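# Thread a bead onto the cord using two hands

## Task

Get one bead, any of them, threaded onto the cord so that it sits on the cord itself and is well away from both of the cord's plastic end tips.

## Robot and tools

Robot: two arms in a physics simulation, left_arm and right_arm. Each ends in a five-finger hand; right_arm has a right hand and left_arm a left hand that mirrors it. Calibrated base positions in the scene frame: left_arm (-0.006, +0.227, 0) m, right_arm (+0.003, -0.328, 0) m, each yawed only slightly. A two-camera stand is fixed behind the arms. Loose objects may get brief random nudges.

Frames: all positions and offsets use the scene frame. Its origin lies at table-top height, halfway between the nominal bases; +z is up, +x points out over the table, +y is toward left_arm. Image left/right does not match arm names. Each hand has a hand point 0.05 m in front of the palm and 0.15 m out from the wrist face; its +z runs along the straightened fingers, +y out of the palm, +x across the palm away from the thumb on the right hand (toward the thumb on the left). Straight fingertips extend 0.06-0.07 m past the point and sit 0.06 m behind it (-y). A wrist bracket on the little-finger side can strike objects. Reported poses may be a few cm off, and a resting hand often sits 1-3 cm (sometimes 5) below its command; that alone does not mean contact.

The row: every movement command is a row of 28 numbers, each in [-1, 1], always covering both arms. Order: left_arm dx, dy, dz, rx, ry, rz; then left hand little, ring, middle, index, thumb_bend, thumb_turn, force_limit, speed; then the same 14 for right_arm. The six pose numbers are an offset, not a pose: they are measured from that arm's Hand target as it stood when the action (or move) began, along scene axes, and 1.0 equals 0.6 m or 180 degrees. rx, ry, rz form a single rotation vector, applied about the Hand target position. Sending six zeros re-requests the current Hand target; repeating a nonzero offset moves further. The controller limits commanded orientation to 40 degrees from the measured one.

Hand numbers are absolute targets, not offsets. Fingers and thumb_bend: +1 straight, -1 curled. thumb_turn: +1 alongside the palm, -1 across in front of it (needed to grip objects roughly 0.035-0.065 m thick; a handle can be as thin as 0.025 m). force_limit maps -1..+1 to about 0-10 N at the fingertip (0-15 N for the two thumb motors). speed rises linearly from almost nothing at -1 to full at +0.48 and stays full above that; use about -0.94 or lower for a gentle grasp. There is no 'no change' value: to keep a hand as it is, resend the eight numbers last executed for it (or, if none yet, its hand_measured six plus hand_force_limit and hand_speed). A motor only starts when its target changes by at least 0.002. To grip harder, raise force_limit and send a target more closed than hand_measured; to release, send one more open.

Tools:
execute_actions(actions, cameras): actions is a list of actions; each action is up to 15 rows, one per 1/30 s step, and a short action repeats its final row. All rows of one action count from that action's starting Hand target. Images return only when actions is empty or cameras requests them.
move(target, speed, blend, blocking, cameras): straight-line path to one row, or to up to 15 rows whose offsets all count from the same starting Hand targets. speed is top path speed in m/s, 0.002 to 4.3 (default 0.25), turns capped at twice that in rad/s; one value or one per target. blend, in metres, rounds corners; 0 stops at each. Total time is capped at 10 s. Paths ignore obstacles and the other arm; keep paths away from an arm's own base. blocking=false returns after about 0.5 s while motion continues.
wait(seconds 0-10, cameras), stop(cameras) to brake a running move, zoom_image(camera, region [x0,y0,x1,y1], at most 504x504 px), show_instructions(), finished_scene(scene=1) which ends the scene permanently.
Cameras: cam_high, cam_low, cam_left_wrist, cam_right_wrist, each 896x504; ["all"] for all.

Results: per arm end_effector_position (m) and end_effector_quat_wxyz, Hand target (basis for the next offset), joint positions, velocities (may read within noise), torques, motor temperatures. Hand lists follow the motor order above: hand_measured (position on target scale), hand_stopped_by (moving, target, force, stalled, fault), hand_load_n (positive when pushed open; near 0 means a lost grip), plus hand_force_limit and hand_speed. move adds a 'move:' line such as done, off_target, moving, held or fault, and limits=paced or limits=held.

Avoid: dropping anything or letting it leave the table; releasing moving parts; fast impacts or hard pushes on fixed or heavy things; large finger loads; any contact or pinch between the two hands, which can fail the scene; long stretched or straining poses, since motors over 85 C warn and at 100 C the arm goes limp for 30-60 s. To end a push, command the target back past the hand point. The threaded bead must stay in place after the robot lets go.

Each tool is called after "Emit:" as a command line: name --argument value for each argument, lists and objects as JSON in quotes; but a table of rows of numbers goes row by row, as --pt "numbers of a row", without its own name.

Reference images:

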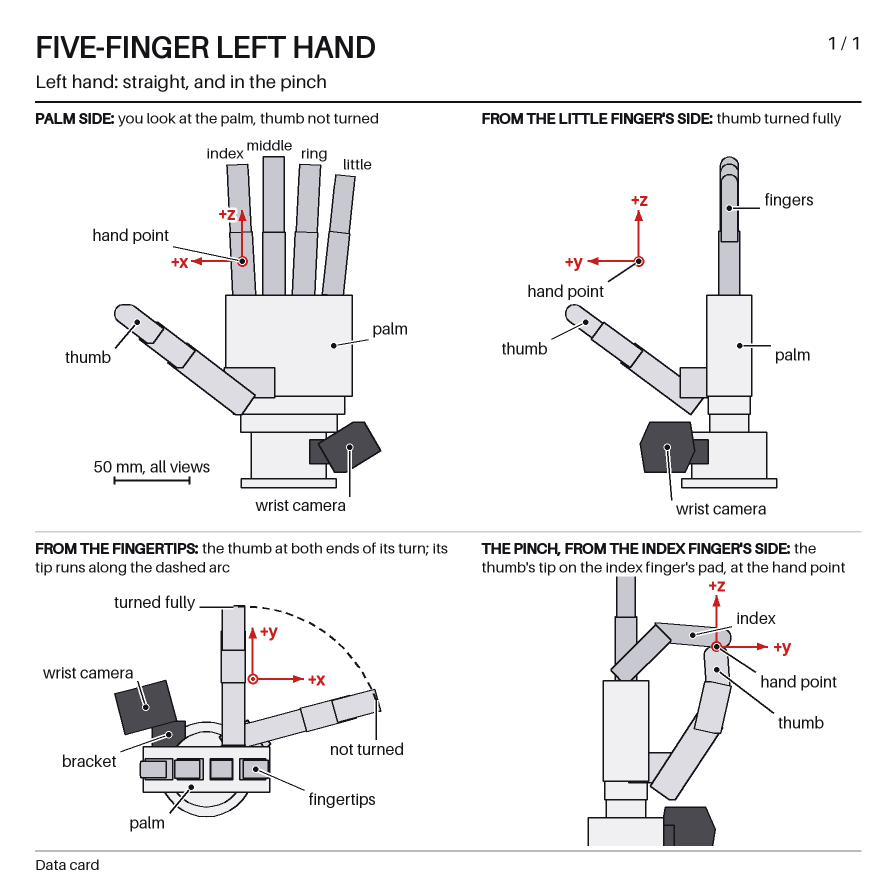

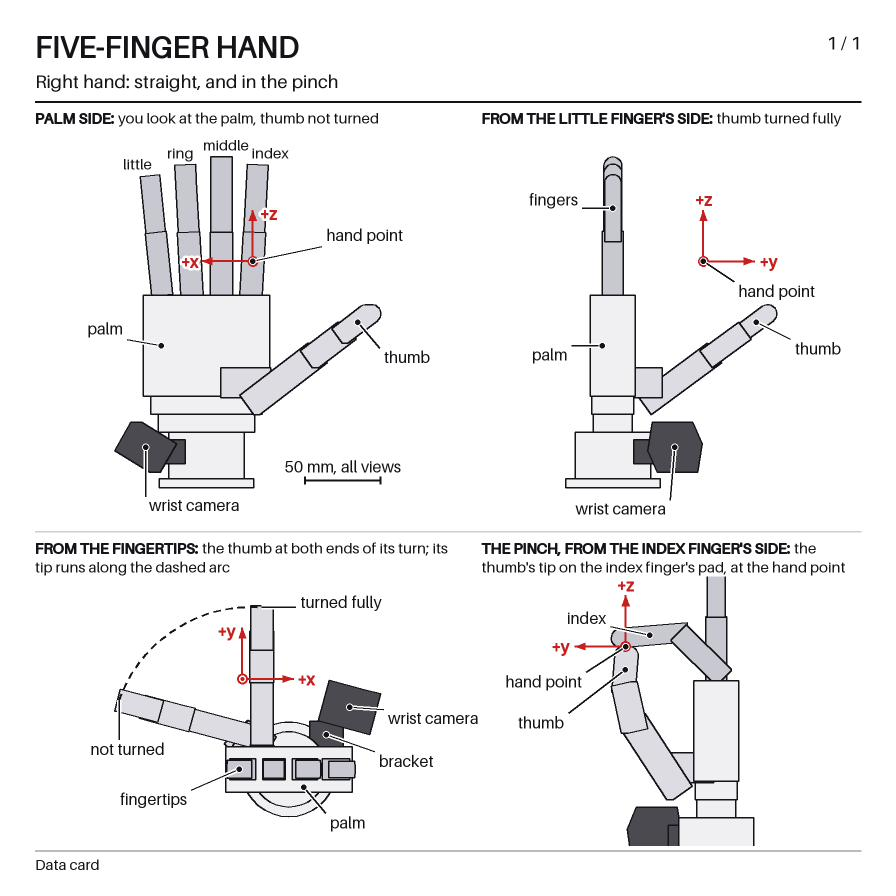

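## Session

Emit:
execute_actions --actions '[]'

Scene clock: 0.00 s.
left_arm: end_effector_position=(+0.4356, +0.1757, +0.1302) hand_measured=(+1.000, +1.000, +1.000, +1.000, +1.000, +1.000) hand_load_n=(+0.0, +0.0, +0.0, +0.0, +0.0, +0.0) hand_stopped_by=(target, target, target, target, target, target) hand_force_limit=0.00 hand_speed=-0.80 end_effector_quat_wxyz=(-0.003, +0.925, -0.380, +0.003) | right_arm: end_effector_position=(+0.3608, -0.3807, +0.2895) hand_measured=(+1.000, +1.000, +1.000, +1.000, +1.000, +1.000) hand_load_n=(+0.0, +0.0, +0.0, +0.0, +0.0, +0.0) hand_stopped_by=(target, target, target, target, target, target) hand_force_limit=0.00 hand_speed=-0.80 end_effector_quat_wxyz=(+0.208, +0.939, -0.261, +0.081)
Joint positions: left_arm=[-0.021 1.582 1.291 -1.272 -0.003 -0.764] | right_arm=[0.115 1.422 1.449 -1.625 0.45 -0.865]
Joint velocities: within noise
Joint torques (N m): no reading
Motor temperatures (°C): left_arm=[26 29 29 29 24 30] | right_arm=[26 28 30 24 30 30]
Heat: left arm: hottest wrist roll 30 °C; right arm: hottest elbow 30 °C.
Hand target: left_arm +0.4437, +0.1759, +0.1377; -0.007, +0.925, -0.380, +0.013 | right_arm +0.3657, -0.3799, +0.2941; +0.205, +0.939, -0.263, +0.088

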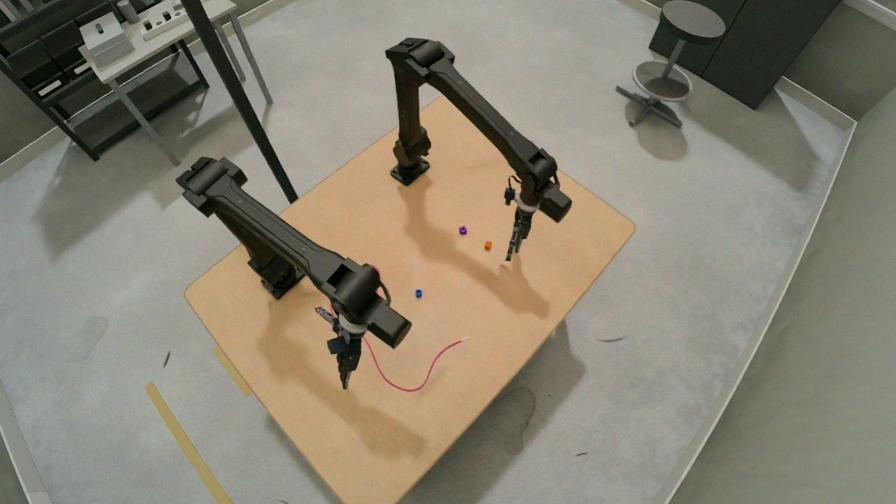

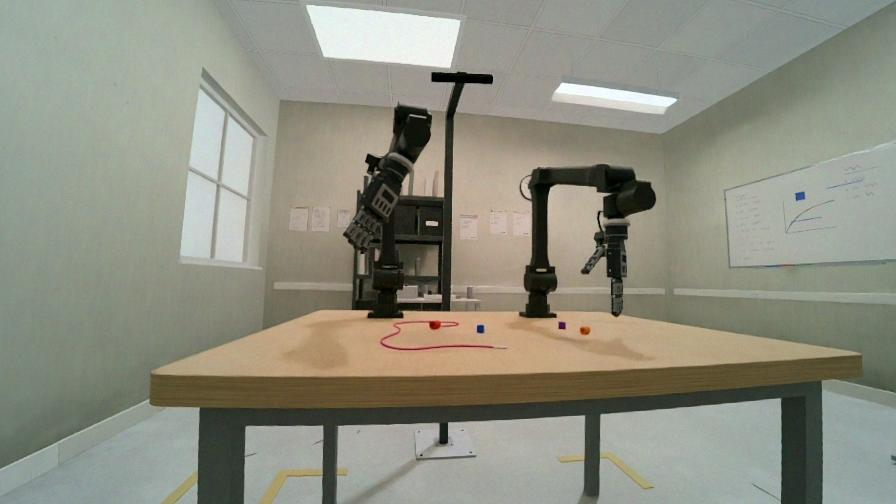

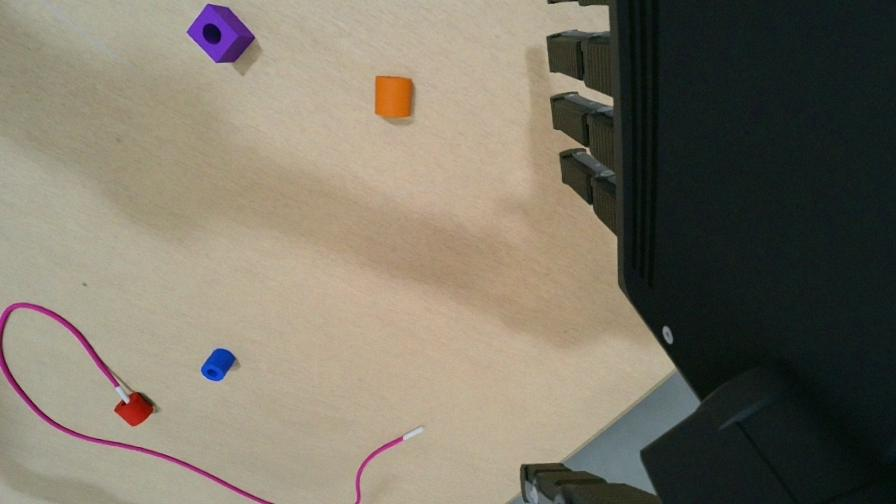

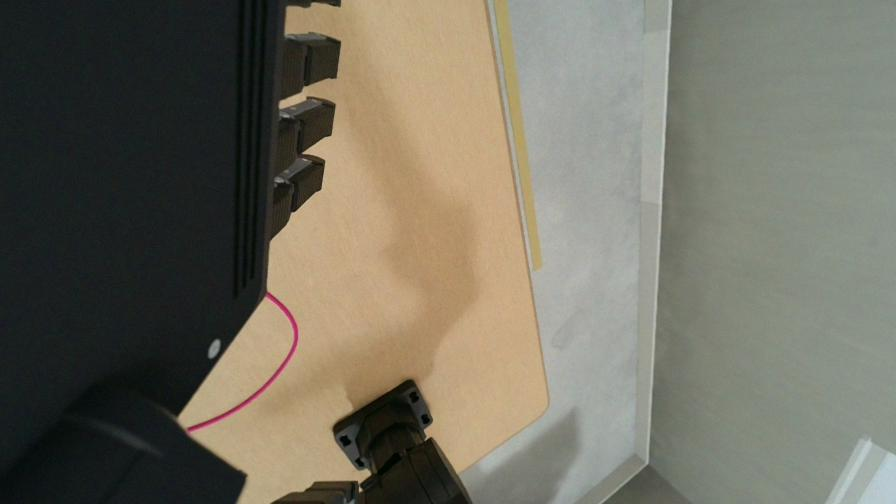

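Emit:
zoom_image --camera "cam_left_wrist" --region '[0, 280, 300, 460]'

Emit:
zoom_image --camera "cam_left_wrist" --region '[160, 0, 460, 160]'

Emit:
zoom_image --camera "cam_low" --region '[360, 280, 660, 380]'

Emit:
zoom_image --camera "cam_high" --region '[300, 180, 600, 420]'

Scaled by 1.680 from the camera's 896x504 image, which has a finer 1280x720 frame.

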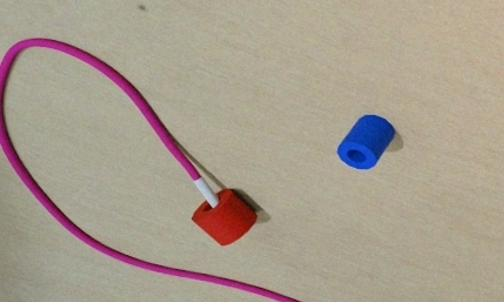

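Scaled by 1.680 from the camera's 896x504 image, which has a finer 1280x720 frame.

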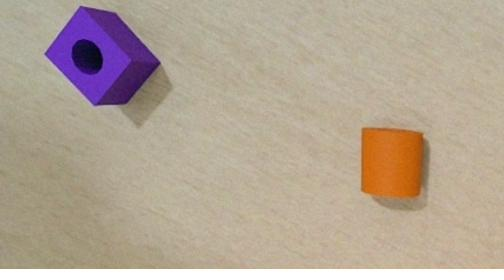

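Scaled by 1.680 from the camera's 896x504 image, which has a finer 1280x720 frame.

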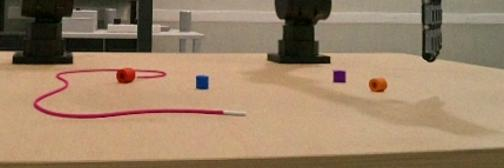

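Scaled by 1.680 from the camera's 896x504 image, which has a finer 1280x720 frame.

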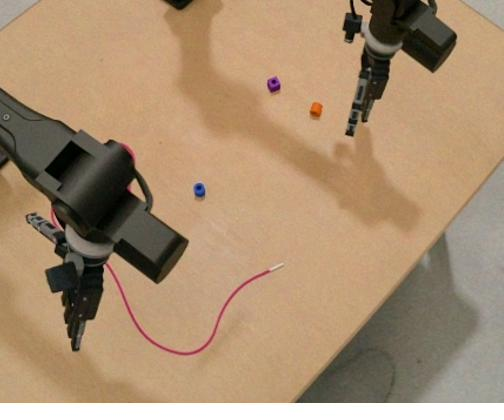

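Emit:
zoom_image --camera "cam_low" --region '[395, 305, 515, 360]'

Emit:
zoom_image --camera "cam_left_wrist" --region '[70, 350, 190, 450]'

Emit:
zoom_image --camera "cam_left_wrist" --region '[330, 400, 450, 500]'

Scaled by 4.200 from the camera's 896x504 image, which has a finer 1280x720 frame.

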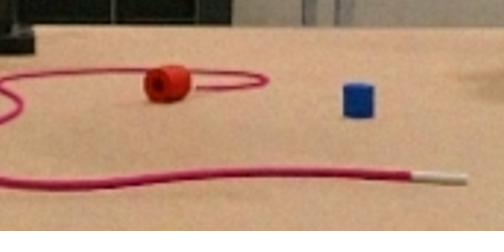

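Scaled by 4.200 from the camera's 896x504 image, which has a finer 1280x720 frame.

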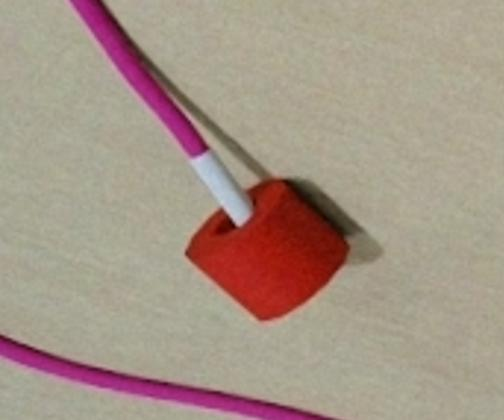

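Scaled by 4.200 from the camera's 896x504 image, which has a finer 1280x720 frame.

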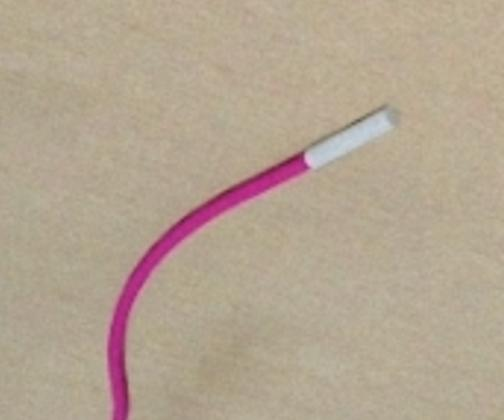

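Emit:
move --target '[-0.364,-0.572,0.029,0,0,0,1,1,1,1,1,1,0,-0.8, 0,-0.2,0,0,0,0,1,1,1,1,1,1,0,-0.8]' --cameras '["all"]'

Scene clock: 106.40 s.
left_arm: end_effector_position=(+0.2131, -0.1526, +0.1370) hand_measured=(+1.000, +1.000, +1.000, +1.000, +1.000, +1.000) hand_load_n=(+0.0, +0.0, +0.0, +0.0, +0.0, +0.0) hand_stopped_by=(target, target, target, target, target, target) hand_force_limit=0.00 hand_speed=-0.80 end_effector_quat_wxyz=(-0.015, +0.924, -0.383, -0.003) | right_arm: end_effector_position=(+0.3684, -0.4970, +0.2954) hand_measured=(+1.000, +1.000, +1.000, +1.000, +1.000, +1.000) hand_load_n=(+0.0, +0.0, +0.0, +0.0, +0.0, +0.0) hand_stopped_by=(target, target, target, target, target, target) hand_force_limit=0.00 hand_speed=-0.80 end_effector_quat_wxyz=(+0.206, +0.938, -0.265, +0.086)
Joint positions: left_arm=[-0.98 1.427 1.141 -1.304 -0.022 -1.715] | right_arm=[-0.168 1.406 1.449 -1.496 0.436 -1.172]
Joint torques (N m): left_arm=[0.73 -11.22 11.26 -0.68 -0.21 -0.18] | right_arm=[1.26 -11.99 6.5 0.98 0.26 -0.18]
Motor temperatures (°C): left_arm=[25 33 37 28 24 28] | right_arm=[26 30 36 24 29 28]
Heat: left arm: hottest elbow 37 °C; right arm: hottest elbow 36 °C.
Hand target: left_arm +0.2253, -0.1673, +0.1549; -0.007, +0.925, -0.379, +0.013 | right_arm +0.3658, -0.4999, +0.2940; +0.205, +0.939, -0.262, +0.087
Off the commanded pose: left_arm 0.026 m, 2 deg | right_arm 0.004 m, 0 deg.
move: off_target (left_arm)

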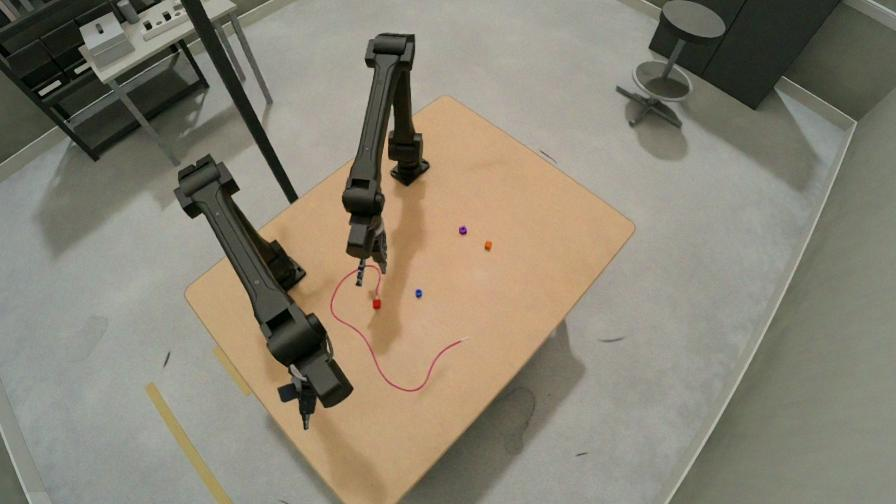

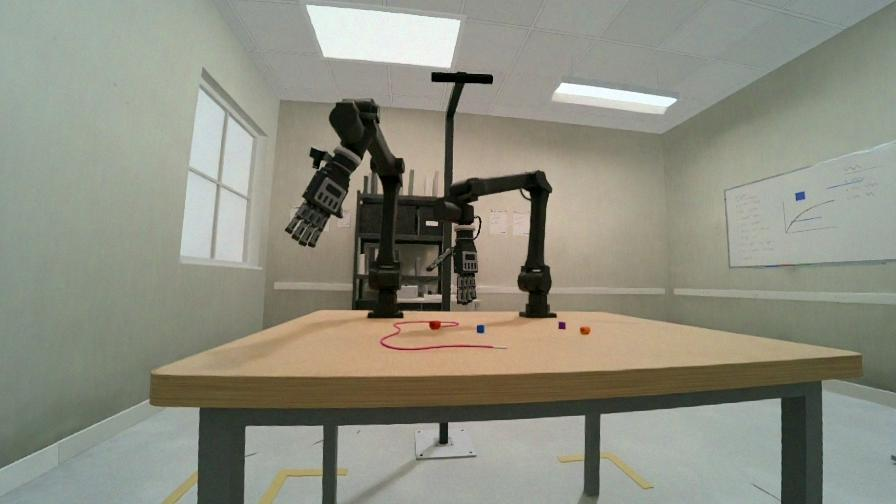

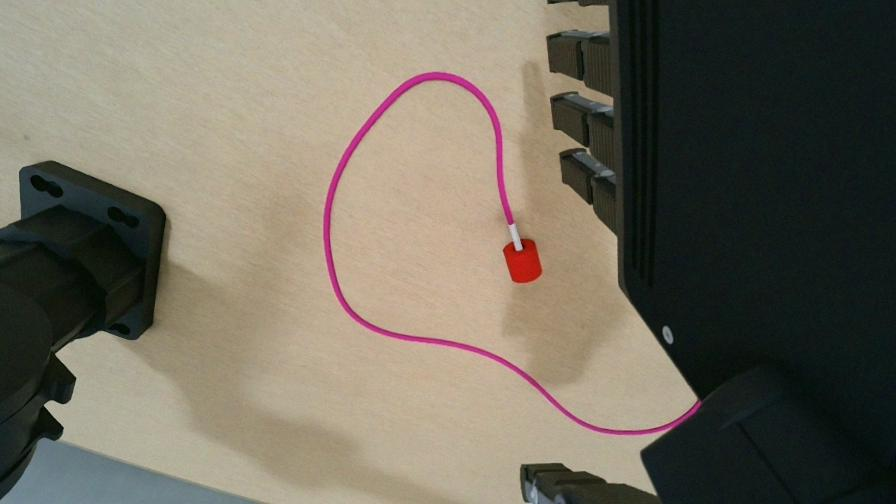

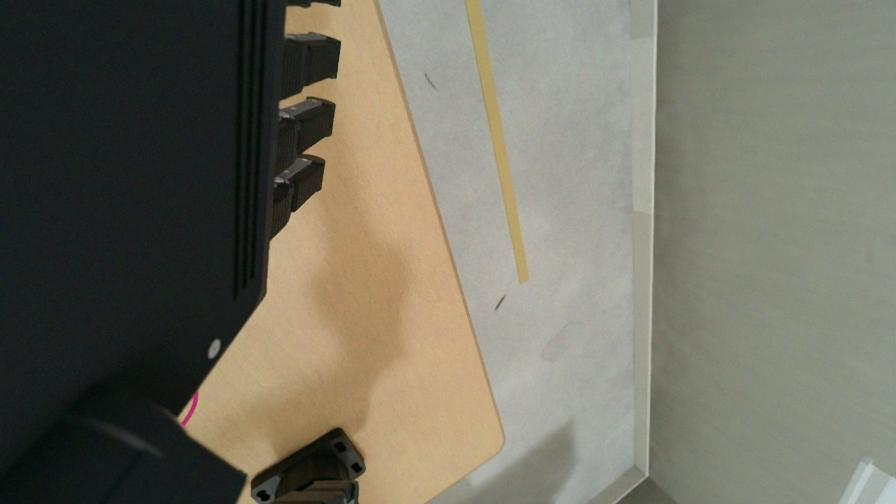

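Emit:
zoom_image --camera "cam_left_wrist" --region '[470, 200, 570, 300]'

Emit:
zoom_image --camera "cam_high" --region '[330, 250, 430, 350]'

Emit:
zoom_image --camera "cam_low" --region '[395, 300, 495, 350]'

Scaled by 5.040 from the camera's 896x504 image, which has a finer 1280x720 frame.

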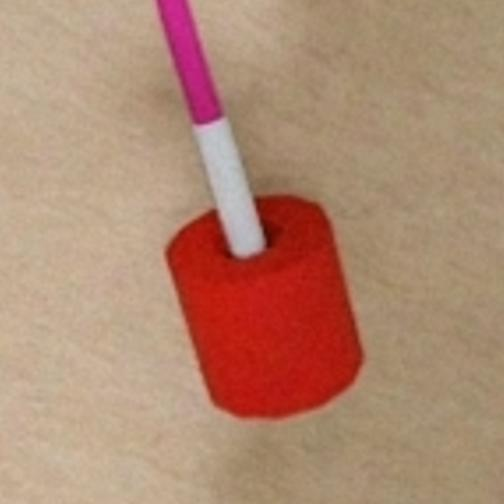

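Scaled by 5.040 from the camera's 896x504 image, which has a finer 1280x720 frame.

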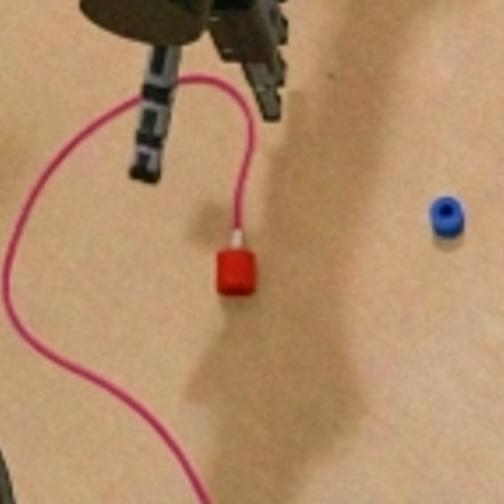

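Scaled by 5.040 from the camera's 896x504 image, which has a finer 1280x720 frame.

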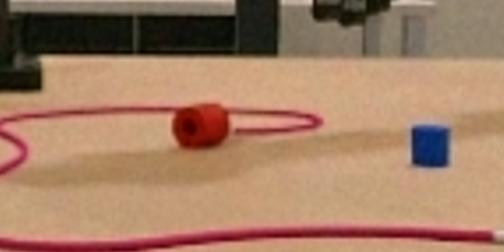

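Emit:
move --pt "0 0.133 0.133 0 0 0 1 1 1 1 1 1 0 -0.8 0 0 0 0 0 0 1 1 0.5 0.5 0.24 -1 -0.4 -0.5" --pt "0 0.133 0.133 0 0 0 1 1 1 1 1 1 0 -0.8 -0.143 0.45 -0.223 0.405 -0.1985 0 1 1 0.5 0.5 0.24 -1 -0.4 -0.5" --cameras '["all"]'

Scene clock: 225.13 s.
left_arm: end_effector_position=(+0.2155, -0.0812, +0.2205) hand_measured=(+1.000, +1.000, +1.000, +1.000, +1.000, +1.000) hand_load_n=(+0.0, +0.0, +0.0, +0.0, +0.0, +0.0) hand_stopped_by=(target, target, target, target, target, target) hand_force_limit=0.00 hand_speed=-0.80 end_effector_quat_wxyz=(-0.012, +0.925, -0.380, +0.004) | right_arm: end_effector_position=(+0.2823, -0.2344, +0.1629) hand_measured=(+1.000, +1.000, +0.500, +0.500, +0.240, -1.000) hand_load_n=(+0.0, +0.0, +0.0, +0.0, +0.0, +0.0) hand_stopped_by=(target, target, target, target, target, target) hand_force_limit=-0.40 hand_speed=-0.50 end_effector_quat_wxyz=(-0.465, +0.808, -0.310, +0.185)
Joint positions: left_arm=[-0.852 1.239 1.185 -1.52 -0.026 -1.593] | right_arm=[-0.175 0.72 0.545 -0.612 -0.789 -0.63]
Joint torques (N m): left_arm=[1.14 -8.23 10.82 -0.73 -0.07 -0.04] | right_arm=[3.19 -1.67 6.97 1.85 -0.59 0.09]
Motor temperatures (°C): left_arm=[25 32 48 28 23 27] | right_arm=[26 30 35 23 28 27]
Heat: left arm: hottest elbow 48 °C; right arm: hottest elbow 35 °C.
Hand target: left_arm +0.2253, -0.0875, +0.2349; -0.007, +0.925, -0.380, +0.013 | right_arm +0.2800, -0.2300, +0.1601; -0.468, +0.808, -0.309, +0.182
Off the commanded pose: left_arm 0.018 m, 1 deg | right_arm 0.006 m, 0 deg.
move: off_target (left_arm)

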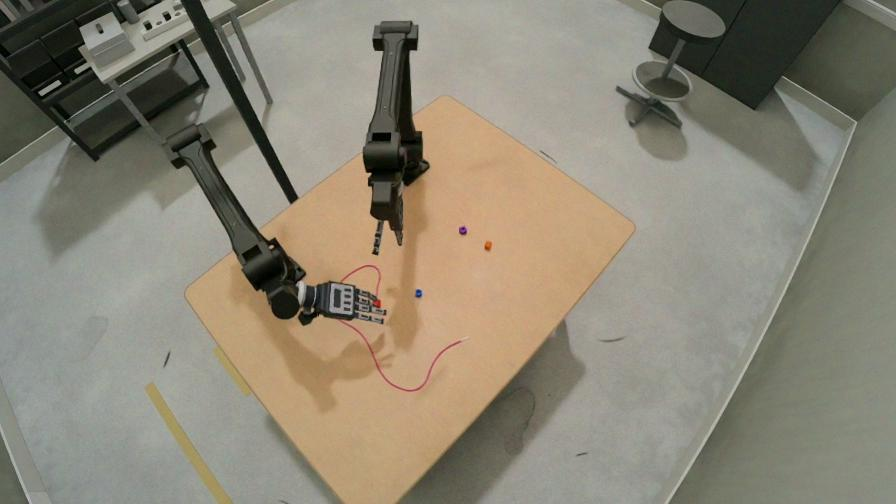

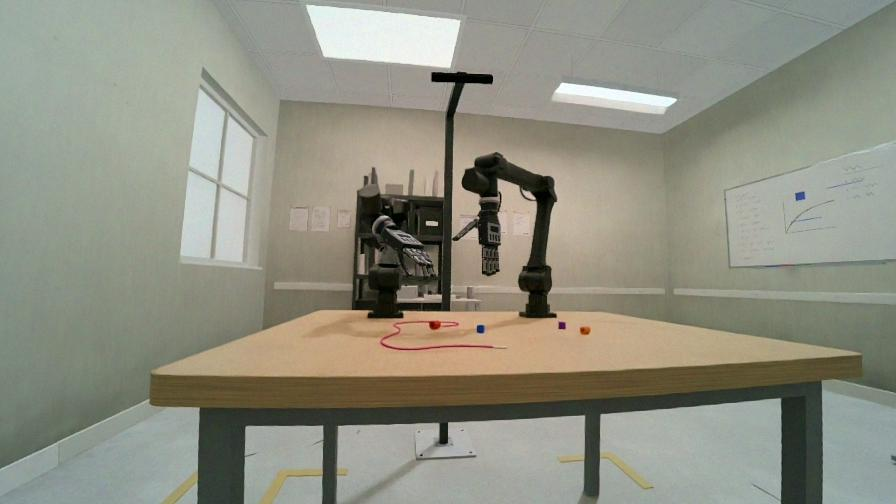

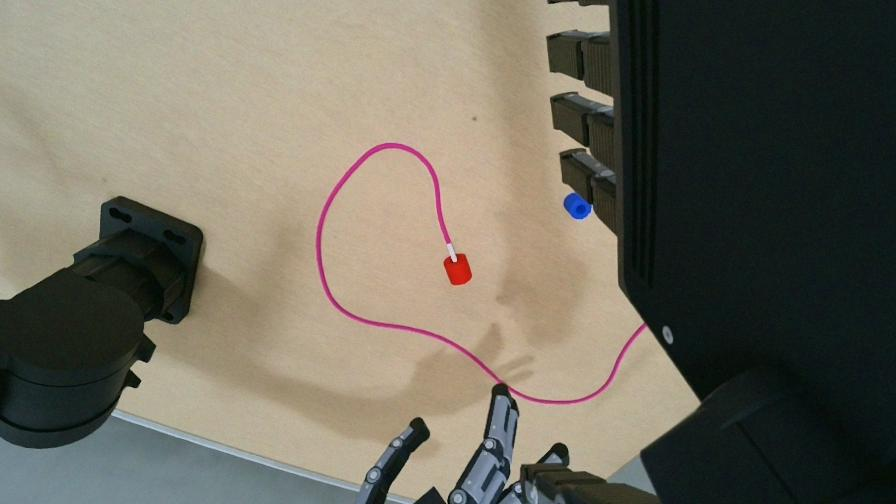

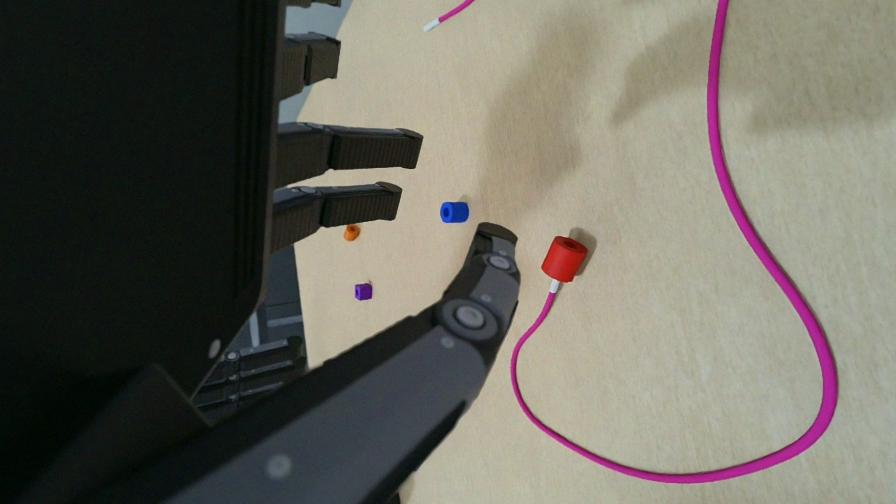

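Emit:
zoom_image --camera "cam_right_wrist" --region '[500, 200, 620, 320]'

Emit:
zoom_image --camera "cam_left_wrist" --region '[400, 210, 520, 330]'

Scaled by 4.200 from the camera's 896x504 image, which has a finer 1280x720 frame.

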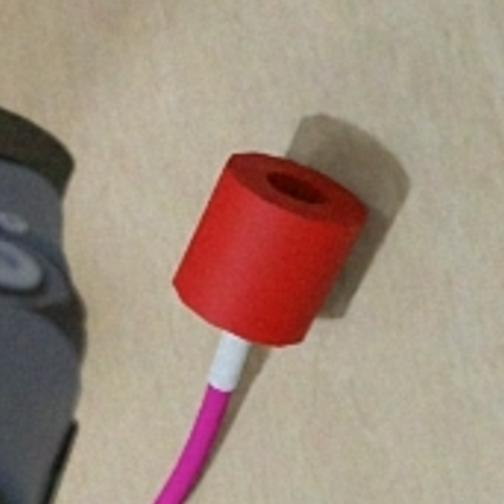

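Scaled by 4.200 from the camera's 896x504 image, which has a finer 1280x720 frame.

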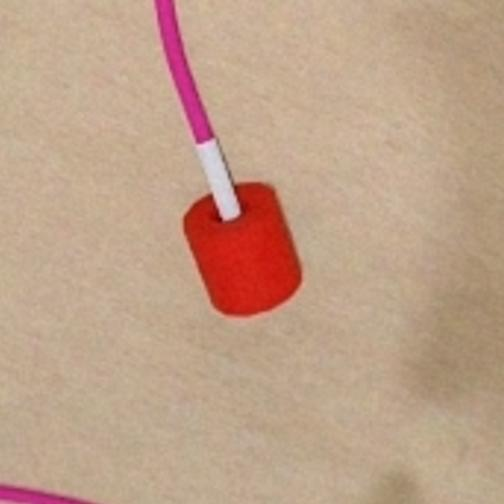

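Emit:
move --target '[0,0.06,0.1,0,0,0,1,1,1,1,1,1,0,-0.8, -0.0183,0.1,-0.145,0,0,0,1,1,0.5,0.5,0.24,-1,-0.4,-0.5]' --cameras '["cam_left_wrist","cam_right_wrist","cam_high"]' --speed 0.12

Scene clock: 260.67 s.
left_arm: end_effector_position=(+0.2159, -0.0487, +0.2696) hand_measured=(+1.000, +1.000, +1.000, +1.000, +1.000, +1.000) hand_load_n=(+0.0, +0.0, +0.0, +0.0, +0.0, +0.0) hand_stopped_by=(target, target, target, target, target, target) hand_force_limit=0.00 hand_speed=-0.80 end_effector_quat_wxyz=(-0.017, +0.924, -0.383, -0.011) | right_arm: end_effector_position=(+0.2723, -0.1729, +0.0779) hand_measured=(+1.000, +1.000, +0.500, +0.500, +0.240, -1.000) hand_load_n=(+0.0, +0.0, +0.0, +0.0, +0.0, +0.0) hand_stopped_by=(target, target, target, target, target, target) hand_force_limit=-0.40 hand_speed=-0.50 end_effector_quat_wxyz=(-0.467, +0.808, -0.306, +0.187)
Joint positions: left_arm=[-0.78 1.204 1.287 -1.686 -0.026 -1.517] | right_arm=[0.125 0.782 0.304 -0.146 -0.562 -0.385]
Joint torques (N m): left_arm=[1.85 -9.47 11.34 -0.65 -0.02 -0.04] | right_arm=[2.78 -0.5 6.61 2.21 -0.28 0.11]
Heat: left arm: hottest elbow 47 °C; right arm: hottest elbow 35 °C.
Hand target: left_arm +0.2254, -0.0514, +0.2947; -0.008, +0.925, -0.379, +0.012 | right_arm +0.2690, -0.1698, +0.0732; -0.468, +0.808, -0.309, +0.182
Off the commanded pose: left_arm 0.027 m, 3 deg | right_arm 0.007 m, 1 deg.
move: off_target (left_arm)
Images, in order (width x height): cam_high 896x504, cam_left_wrist 896x504, cam_right_wrist 896x504.

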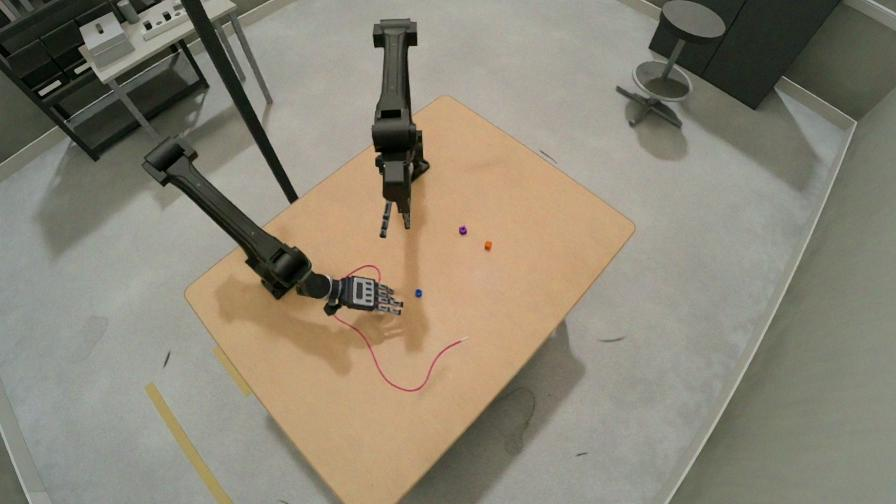

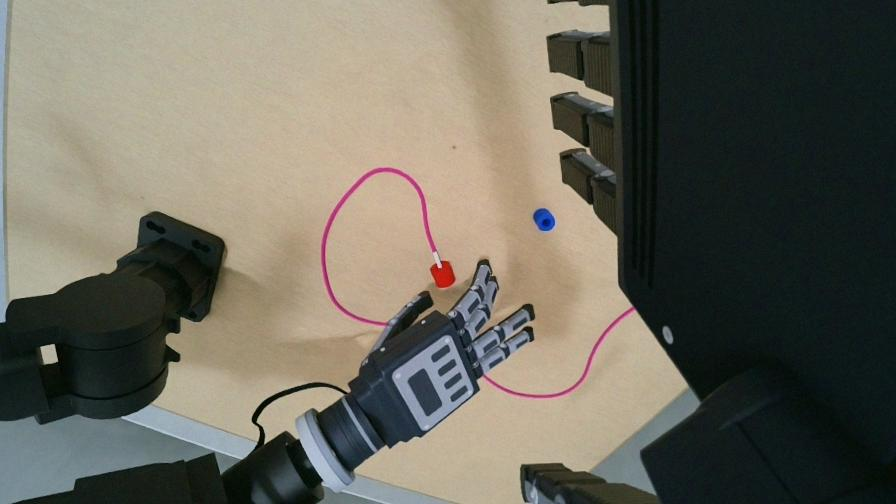

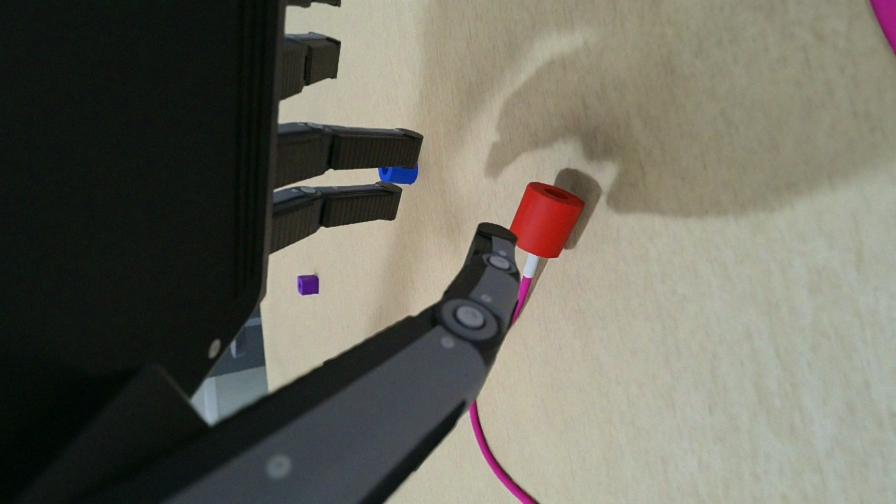

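Emit:
move --target '[0,0,0,0,0,0,1,1,1,1,1,1,0,-0.8, 0.0033,0.0033,-0.0617,0,0,0,1,1,0.5,0.5,0.24,-1,-0.4,-0.5]' --cameras '["cam_left_wrist","cam_right_wrist"]' --speed 0.08

Emit:
zoom_image --camera "cam_right_wrist" --region '[380, 100, 620, 300]'

Emit:
zoom_image --camera "cam_left_wrist" --region '[380, 210, 500, 330]'

Scene clock: 271.37 s.
left_arm: end_effector_position=(+0.2159, -0.0487, +0.2696) hand_measured=(+1.000, +1.000, +1.000, +1.000, +1.000, +1.000) hand_load_n=(+0.5, +0.0, +0.0, +0.0, +0.0, +0.0) hand_stopped_by=(target, target, target, target, target, target) hand_force_limit=0.00 hand_speed=-0.80 end_effector_quat_wxyz=(-0.017, +0.924, -0.383, -0.011) | right_arm: end_effector_position=(+0.2755, -0.1717, +0.0400) hand_measured=(+1.000, +1.000, +0.500, +0.500, +0.240, -1.000) hand_load_n=(+0.0, +0.0, +0.0, +0.0, +0.0, +0.0) hand_stopped_by=(target, target, target, target, target, target) hand_force_limit=-0.40 hand_speed=-0.50 end_effector_quat_wxyz=(-0.466, +0.808, -0.308, +0.187)
Joint positions: left_arm=[-0.78 1.204 1.287 -1.686 -0.026 -1.516] | right_arm=[0.129 0.922 0.239 0.062 -0.556 -0.379]
Joint torques (N m): left_arm=[1.67 -9.58 11.34 -0.66 -0.01 -0.04] | right_arm=[2.78 -1.03 5.83 2.25 -0.28 0.11]
Heat: left arm: hottest elbow 50 °C; right arm: hottest elbow 35 °C.
Hand target: left_arm +0.2254, -0.0514, +0.2947; -0.008, +0.925, -0.379, +0.012 | right_arm +0.2709, -0.1679, +0.0361; -0.468, +0.808, -0.309, +0.182
Off the commanded pose: left_arm 0.027 m, 3 deg | right_arm 0.007 m, 1 deg.
move: off_target (left_arm)
Images, in order (width x height): cam_left_wrist 896x504, cam_right_wrist 896x504.

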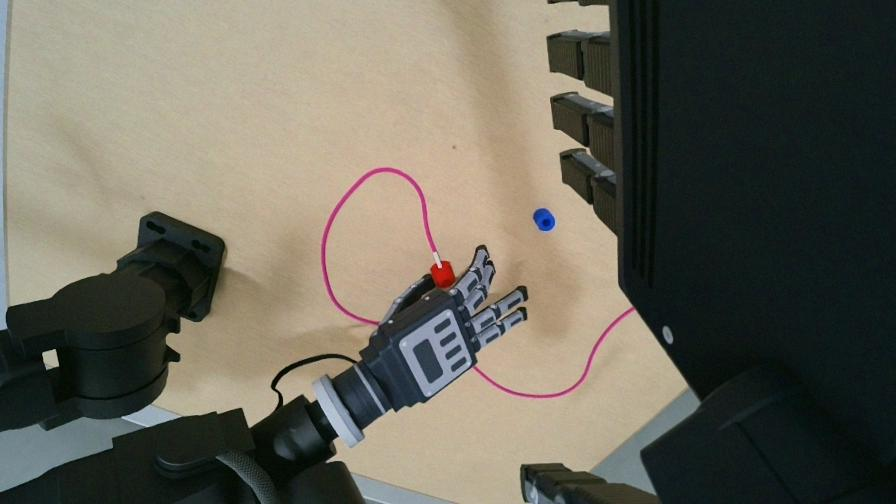

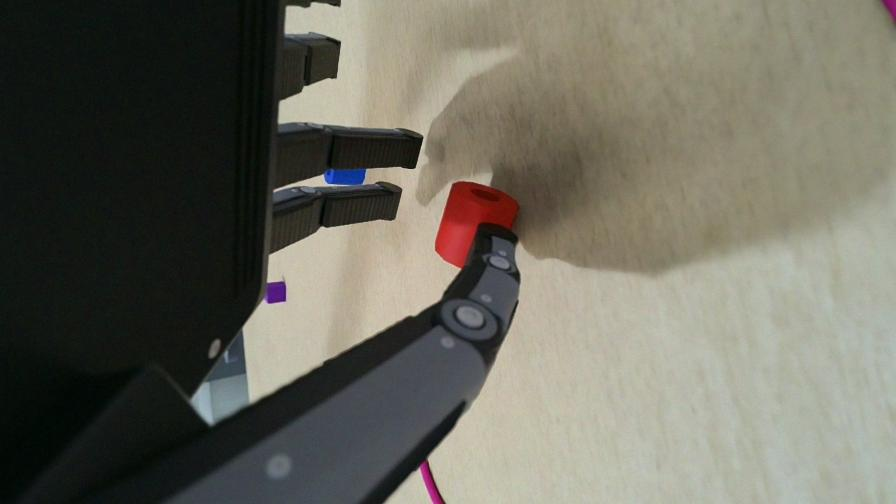

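Scaled by 2.100 from the camera's 896x504 image, which has a finer 1280x720 frame.

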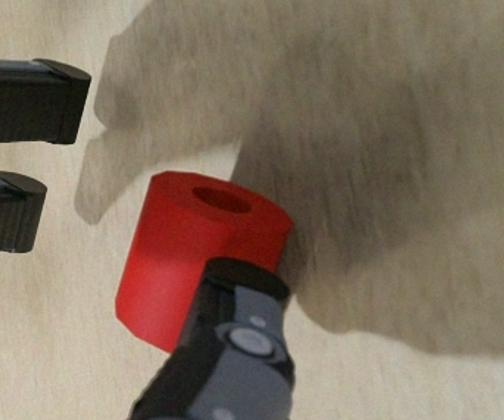

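Scaled by 4.200 from the camera's 896x504 image, which has a finer 1280x720 frame.

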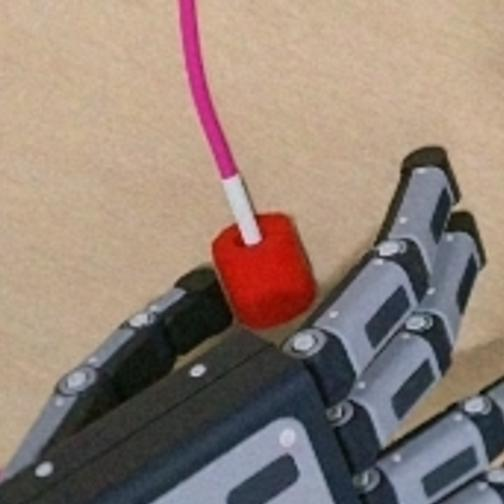

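Emit:
move --target '[0,0,0,0,0,0,1,1,1,1,1,1,0,-0.8, 0,0,0,0,0,0,1,1,-0.15,-0.15,0.24,-1,-0.6,-0.88]' --cameras '["cam_left_wrist","cam_right_wrist"]' --speed 0.08

Emit:
zoom_image --camera "cam_right_wrist" --region '[380, 100, 620, 300]'

Emit:
zoom_image --camera "cam_left_wrist" --region '[380, 210, 500, 330]'

Scene clock: 321.50 s.
left_arm: end_effector_position=(+0.2159, -0.0487, +0.2696) hand_measured=(+1.000, +1.000, +1.000, +1.000, +1.000, +1.000) hand_load_n=(+0.0, +0.0, +0.0, +0.0, +0.0, +0.0) hand_stopped_by=(target, target, target, target, target, target) hand_force_limit=0.00 hand_speed=-0.80 end_effector_quat_wxyz=(-0.017, +0.924, -0.383, -0.011) | right_arm: end_effector_position=(+0.2755, -0.1717, +0.0400) hand_measured=(+1.000, +1.000, +0.022, +0.000, +0.242, -1.000) hand_load_n=(+0.0, +0.0, +2.5, +4.0, +4.5, -2.0) hand_stopped_by=(target, target, force, force, target, target) hand_force_limit=-0.60 hand_speed=-0.88 end_effector_quat_wxyz=(-0.466, +0.808, -0.308, +0.187)
Joint positions: left_arm=[-0.78 1.204 1.287 -1.686 -0.026 -1.516] | right_arm=[0.129 0.922 0.239 0.062 -0.556 -0.379]
Joint torques (N m): left_arm=[1.73 -9.52 11.36 -0.68 -0.02 -0.05] | right_arm=[2.84 -0.91 5.78 2.18 -0.28 0.14]
Motor temperatures (°C): left_arm=[25 31 53 28 23 27] | right_arm=[26 28 35 23 27 26]
Heat: left arm: hottest elbow 53 °C; right arm: hottest elbow 35 °C.
Hand target: left_arm +0.2254, -0.0514, +0.2947; -0.008, +0.925, -0.379, +0.012 | right_arm +0.2709, -0.1680, +0.0361; -0.468, +0.808, -0.309, +0.182
Off the commanded pose: left_arm 0.027 m, 3 deg | right_arm 0.007 m, 1 deg.
move: off_target (left_arm)
Images, in order (width x height): cam_left_wrist 896x504, cam_right_wrist 896x504.

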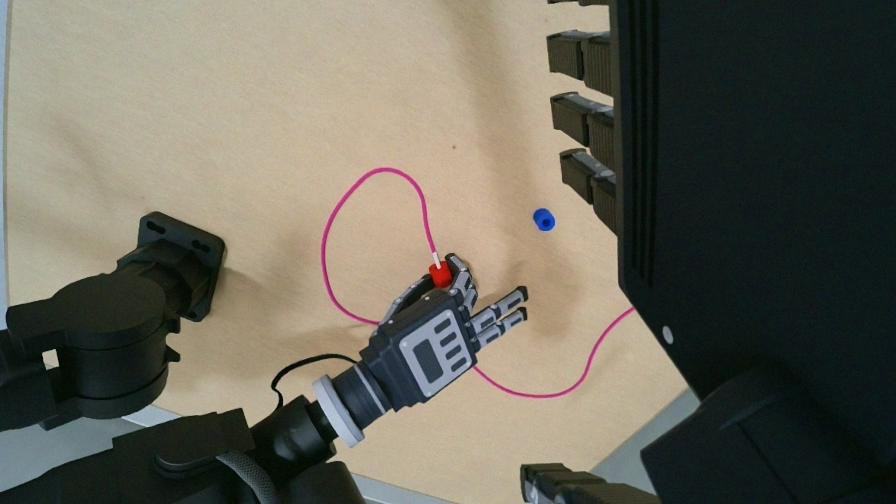

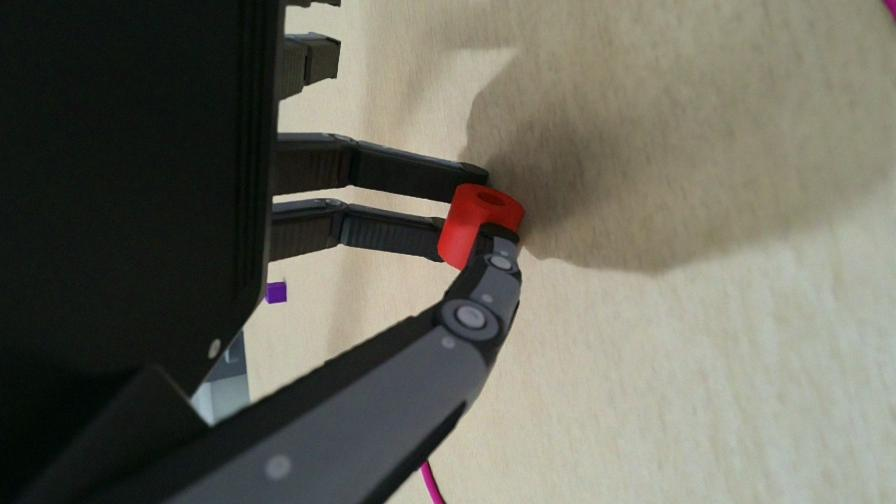

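Scaled by 2.100 from the camera's 896x504 image, which has a finer 1280x720 frame.

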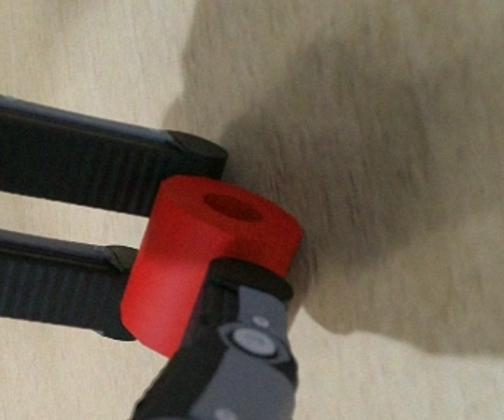

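Scaled by 4.200 from the camera's 896x504 image, which has a finer 1280x720 frame.

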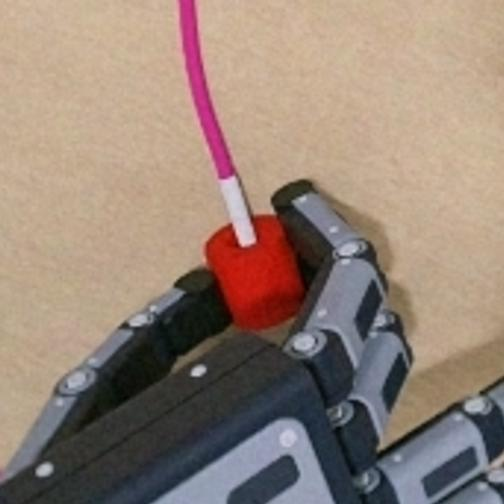

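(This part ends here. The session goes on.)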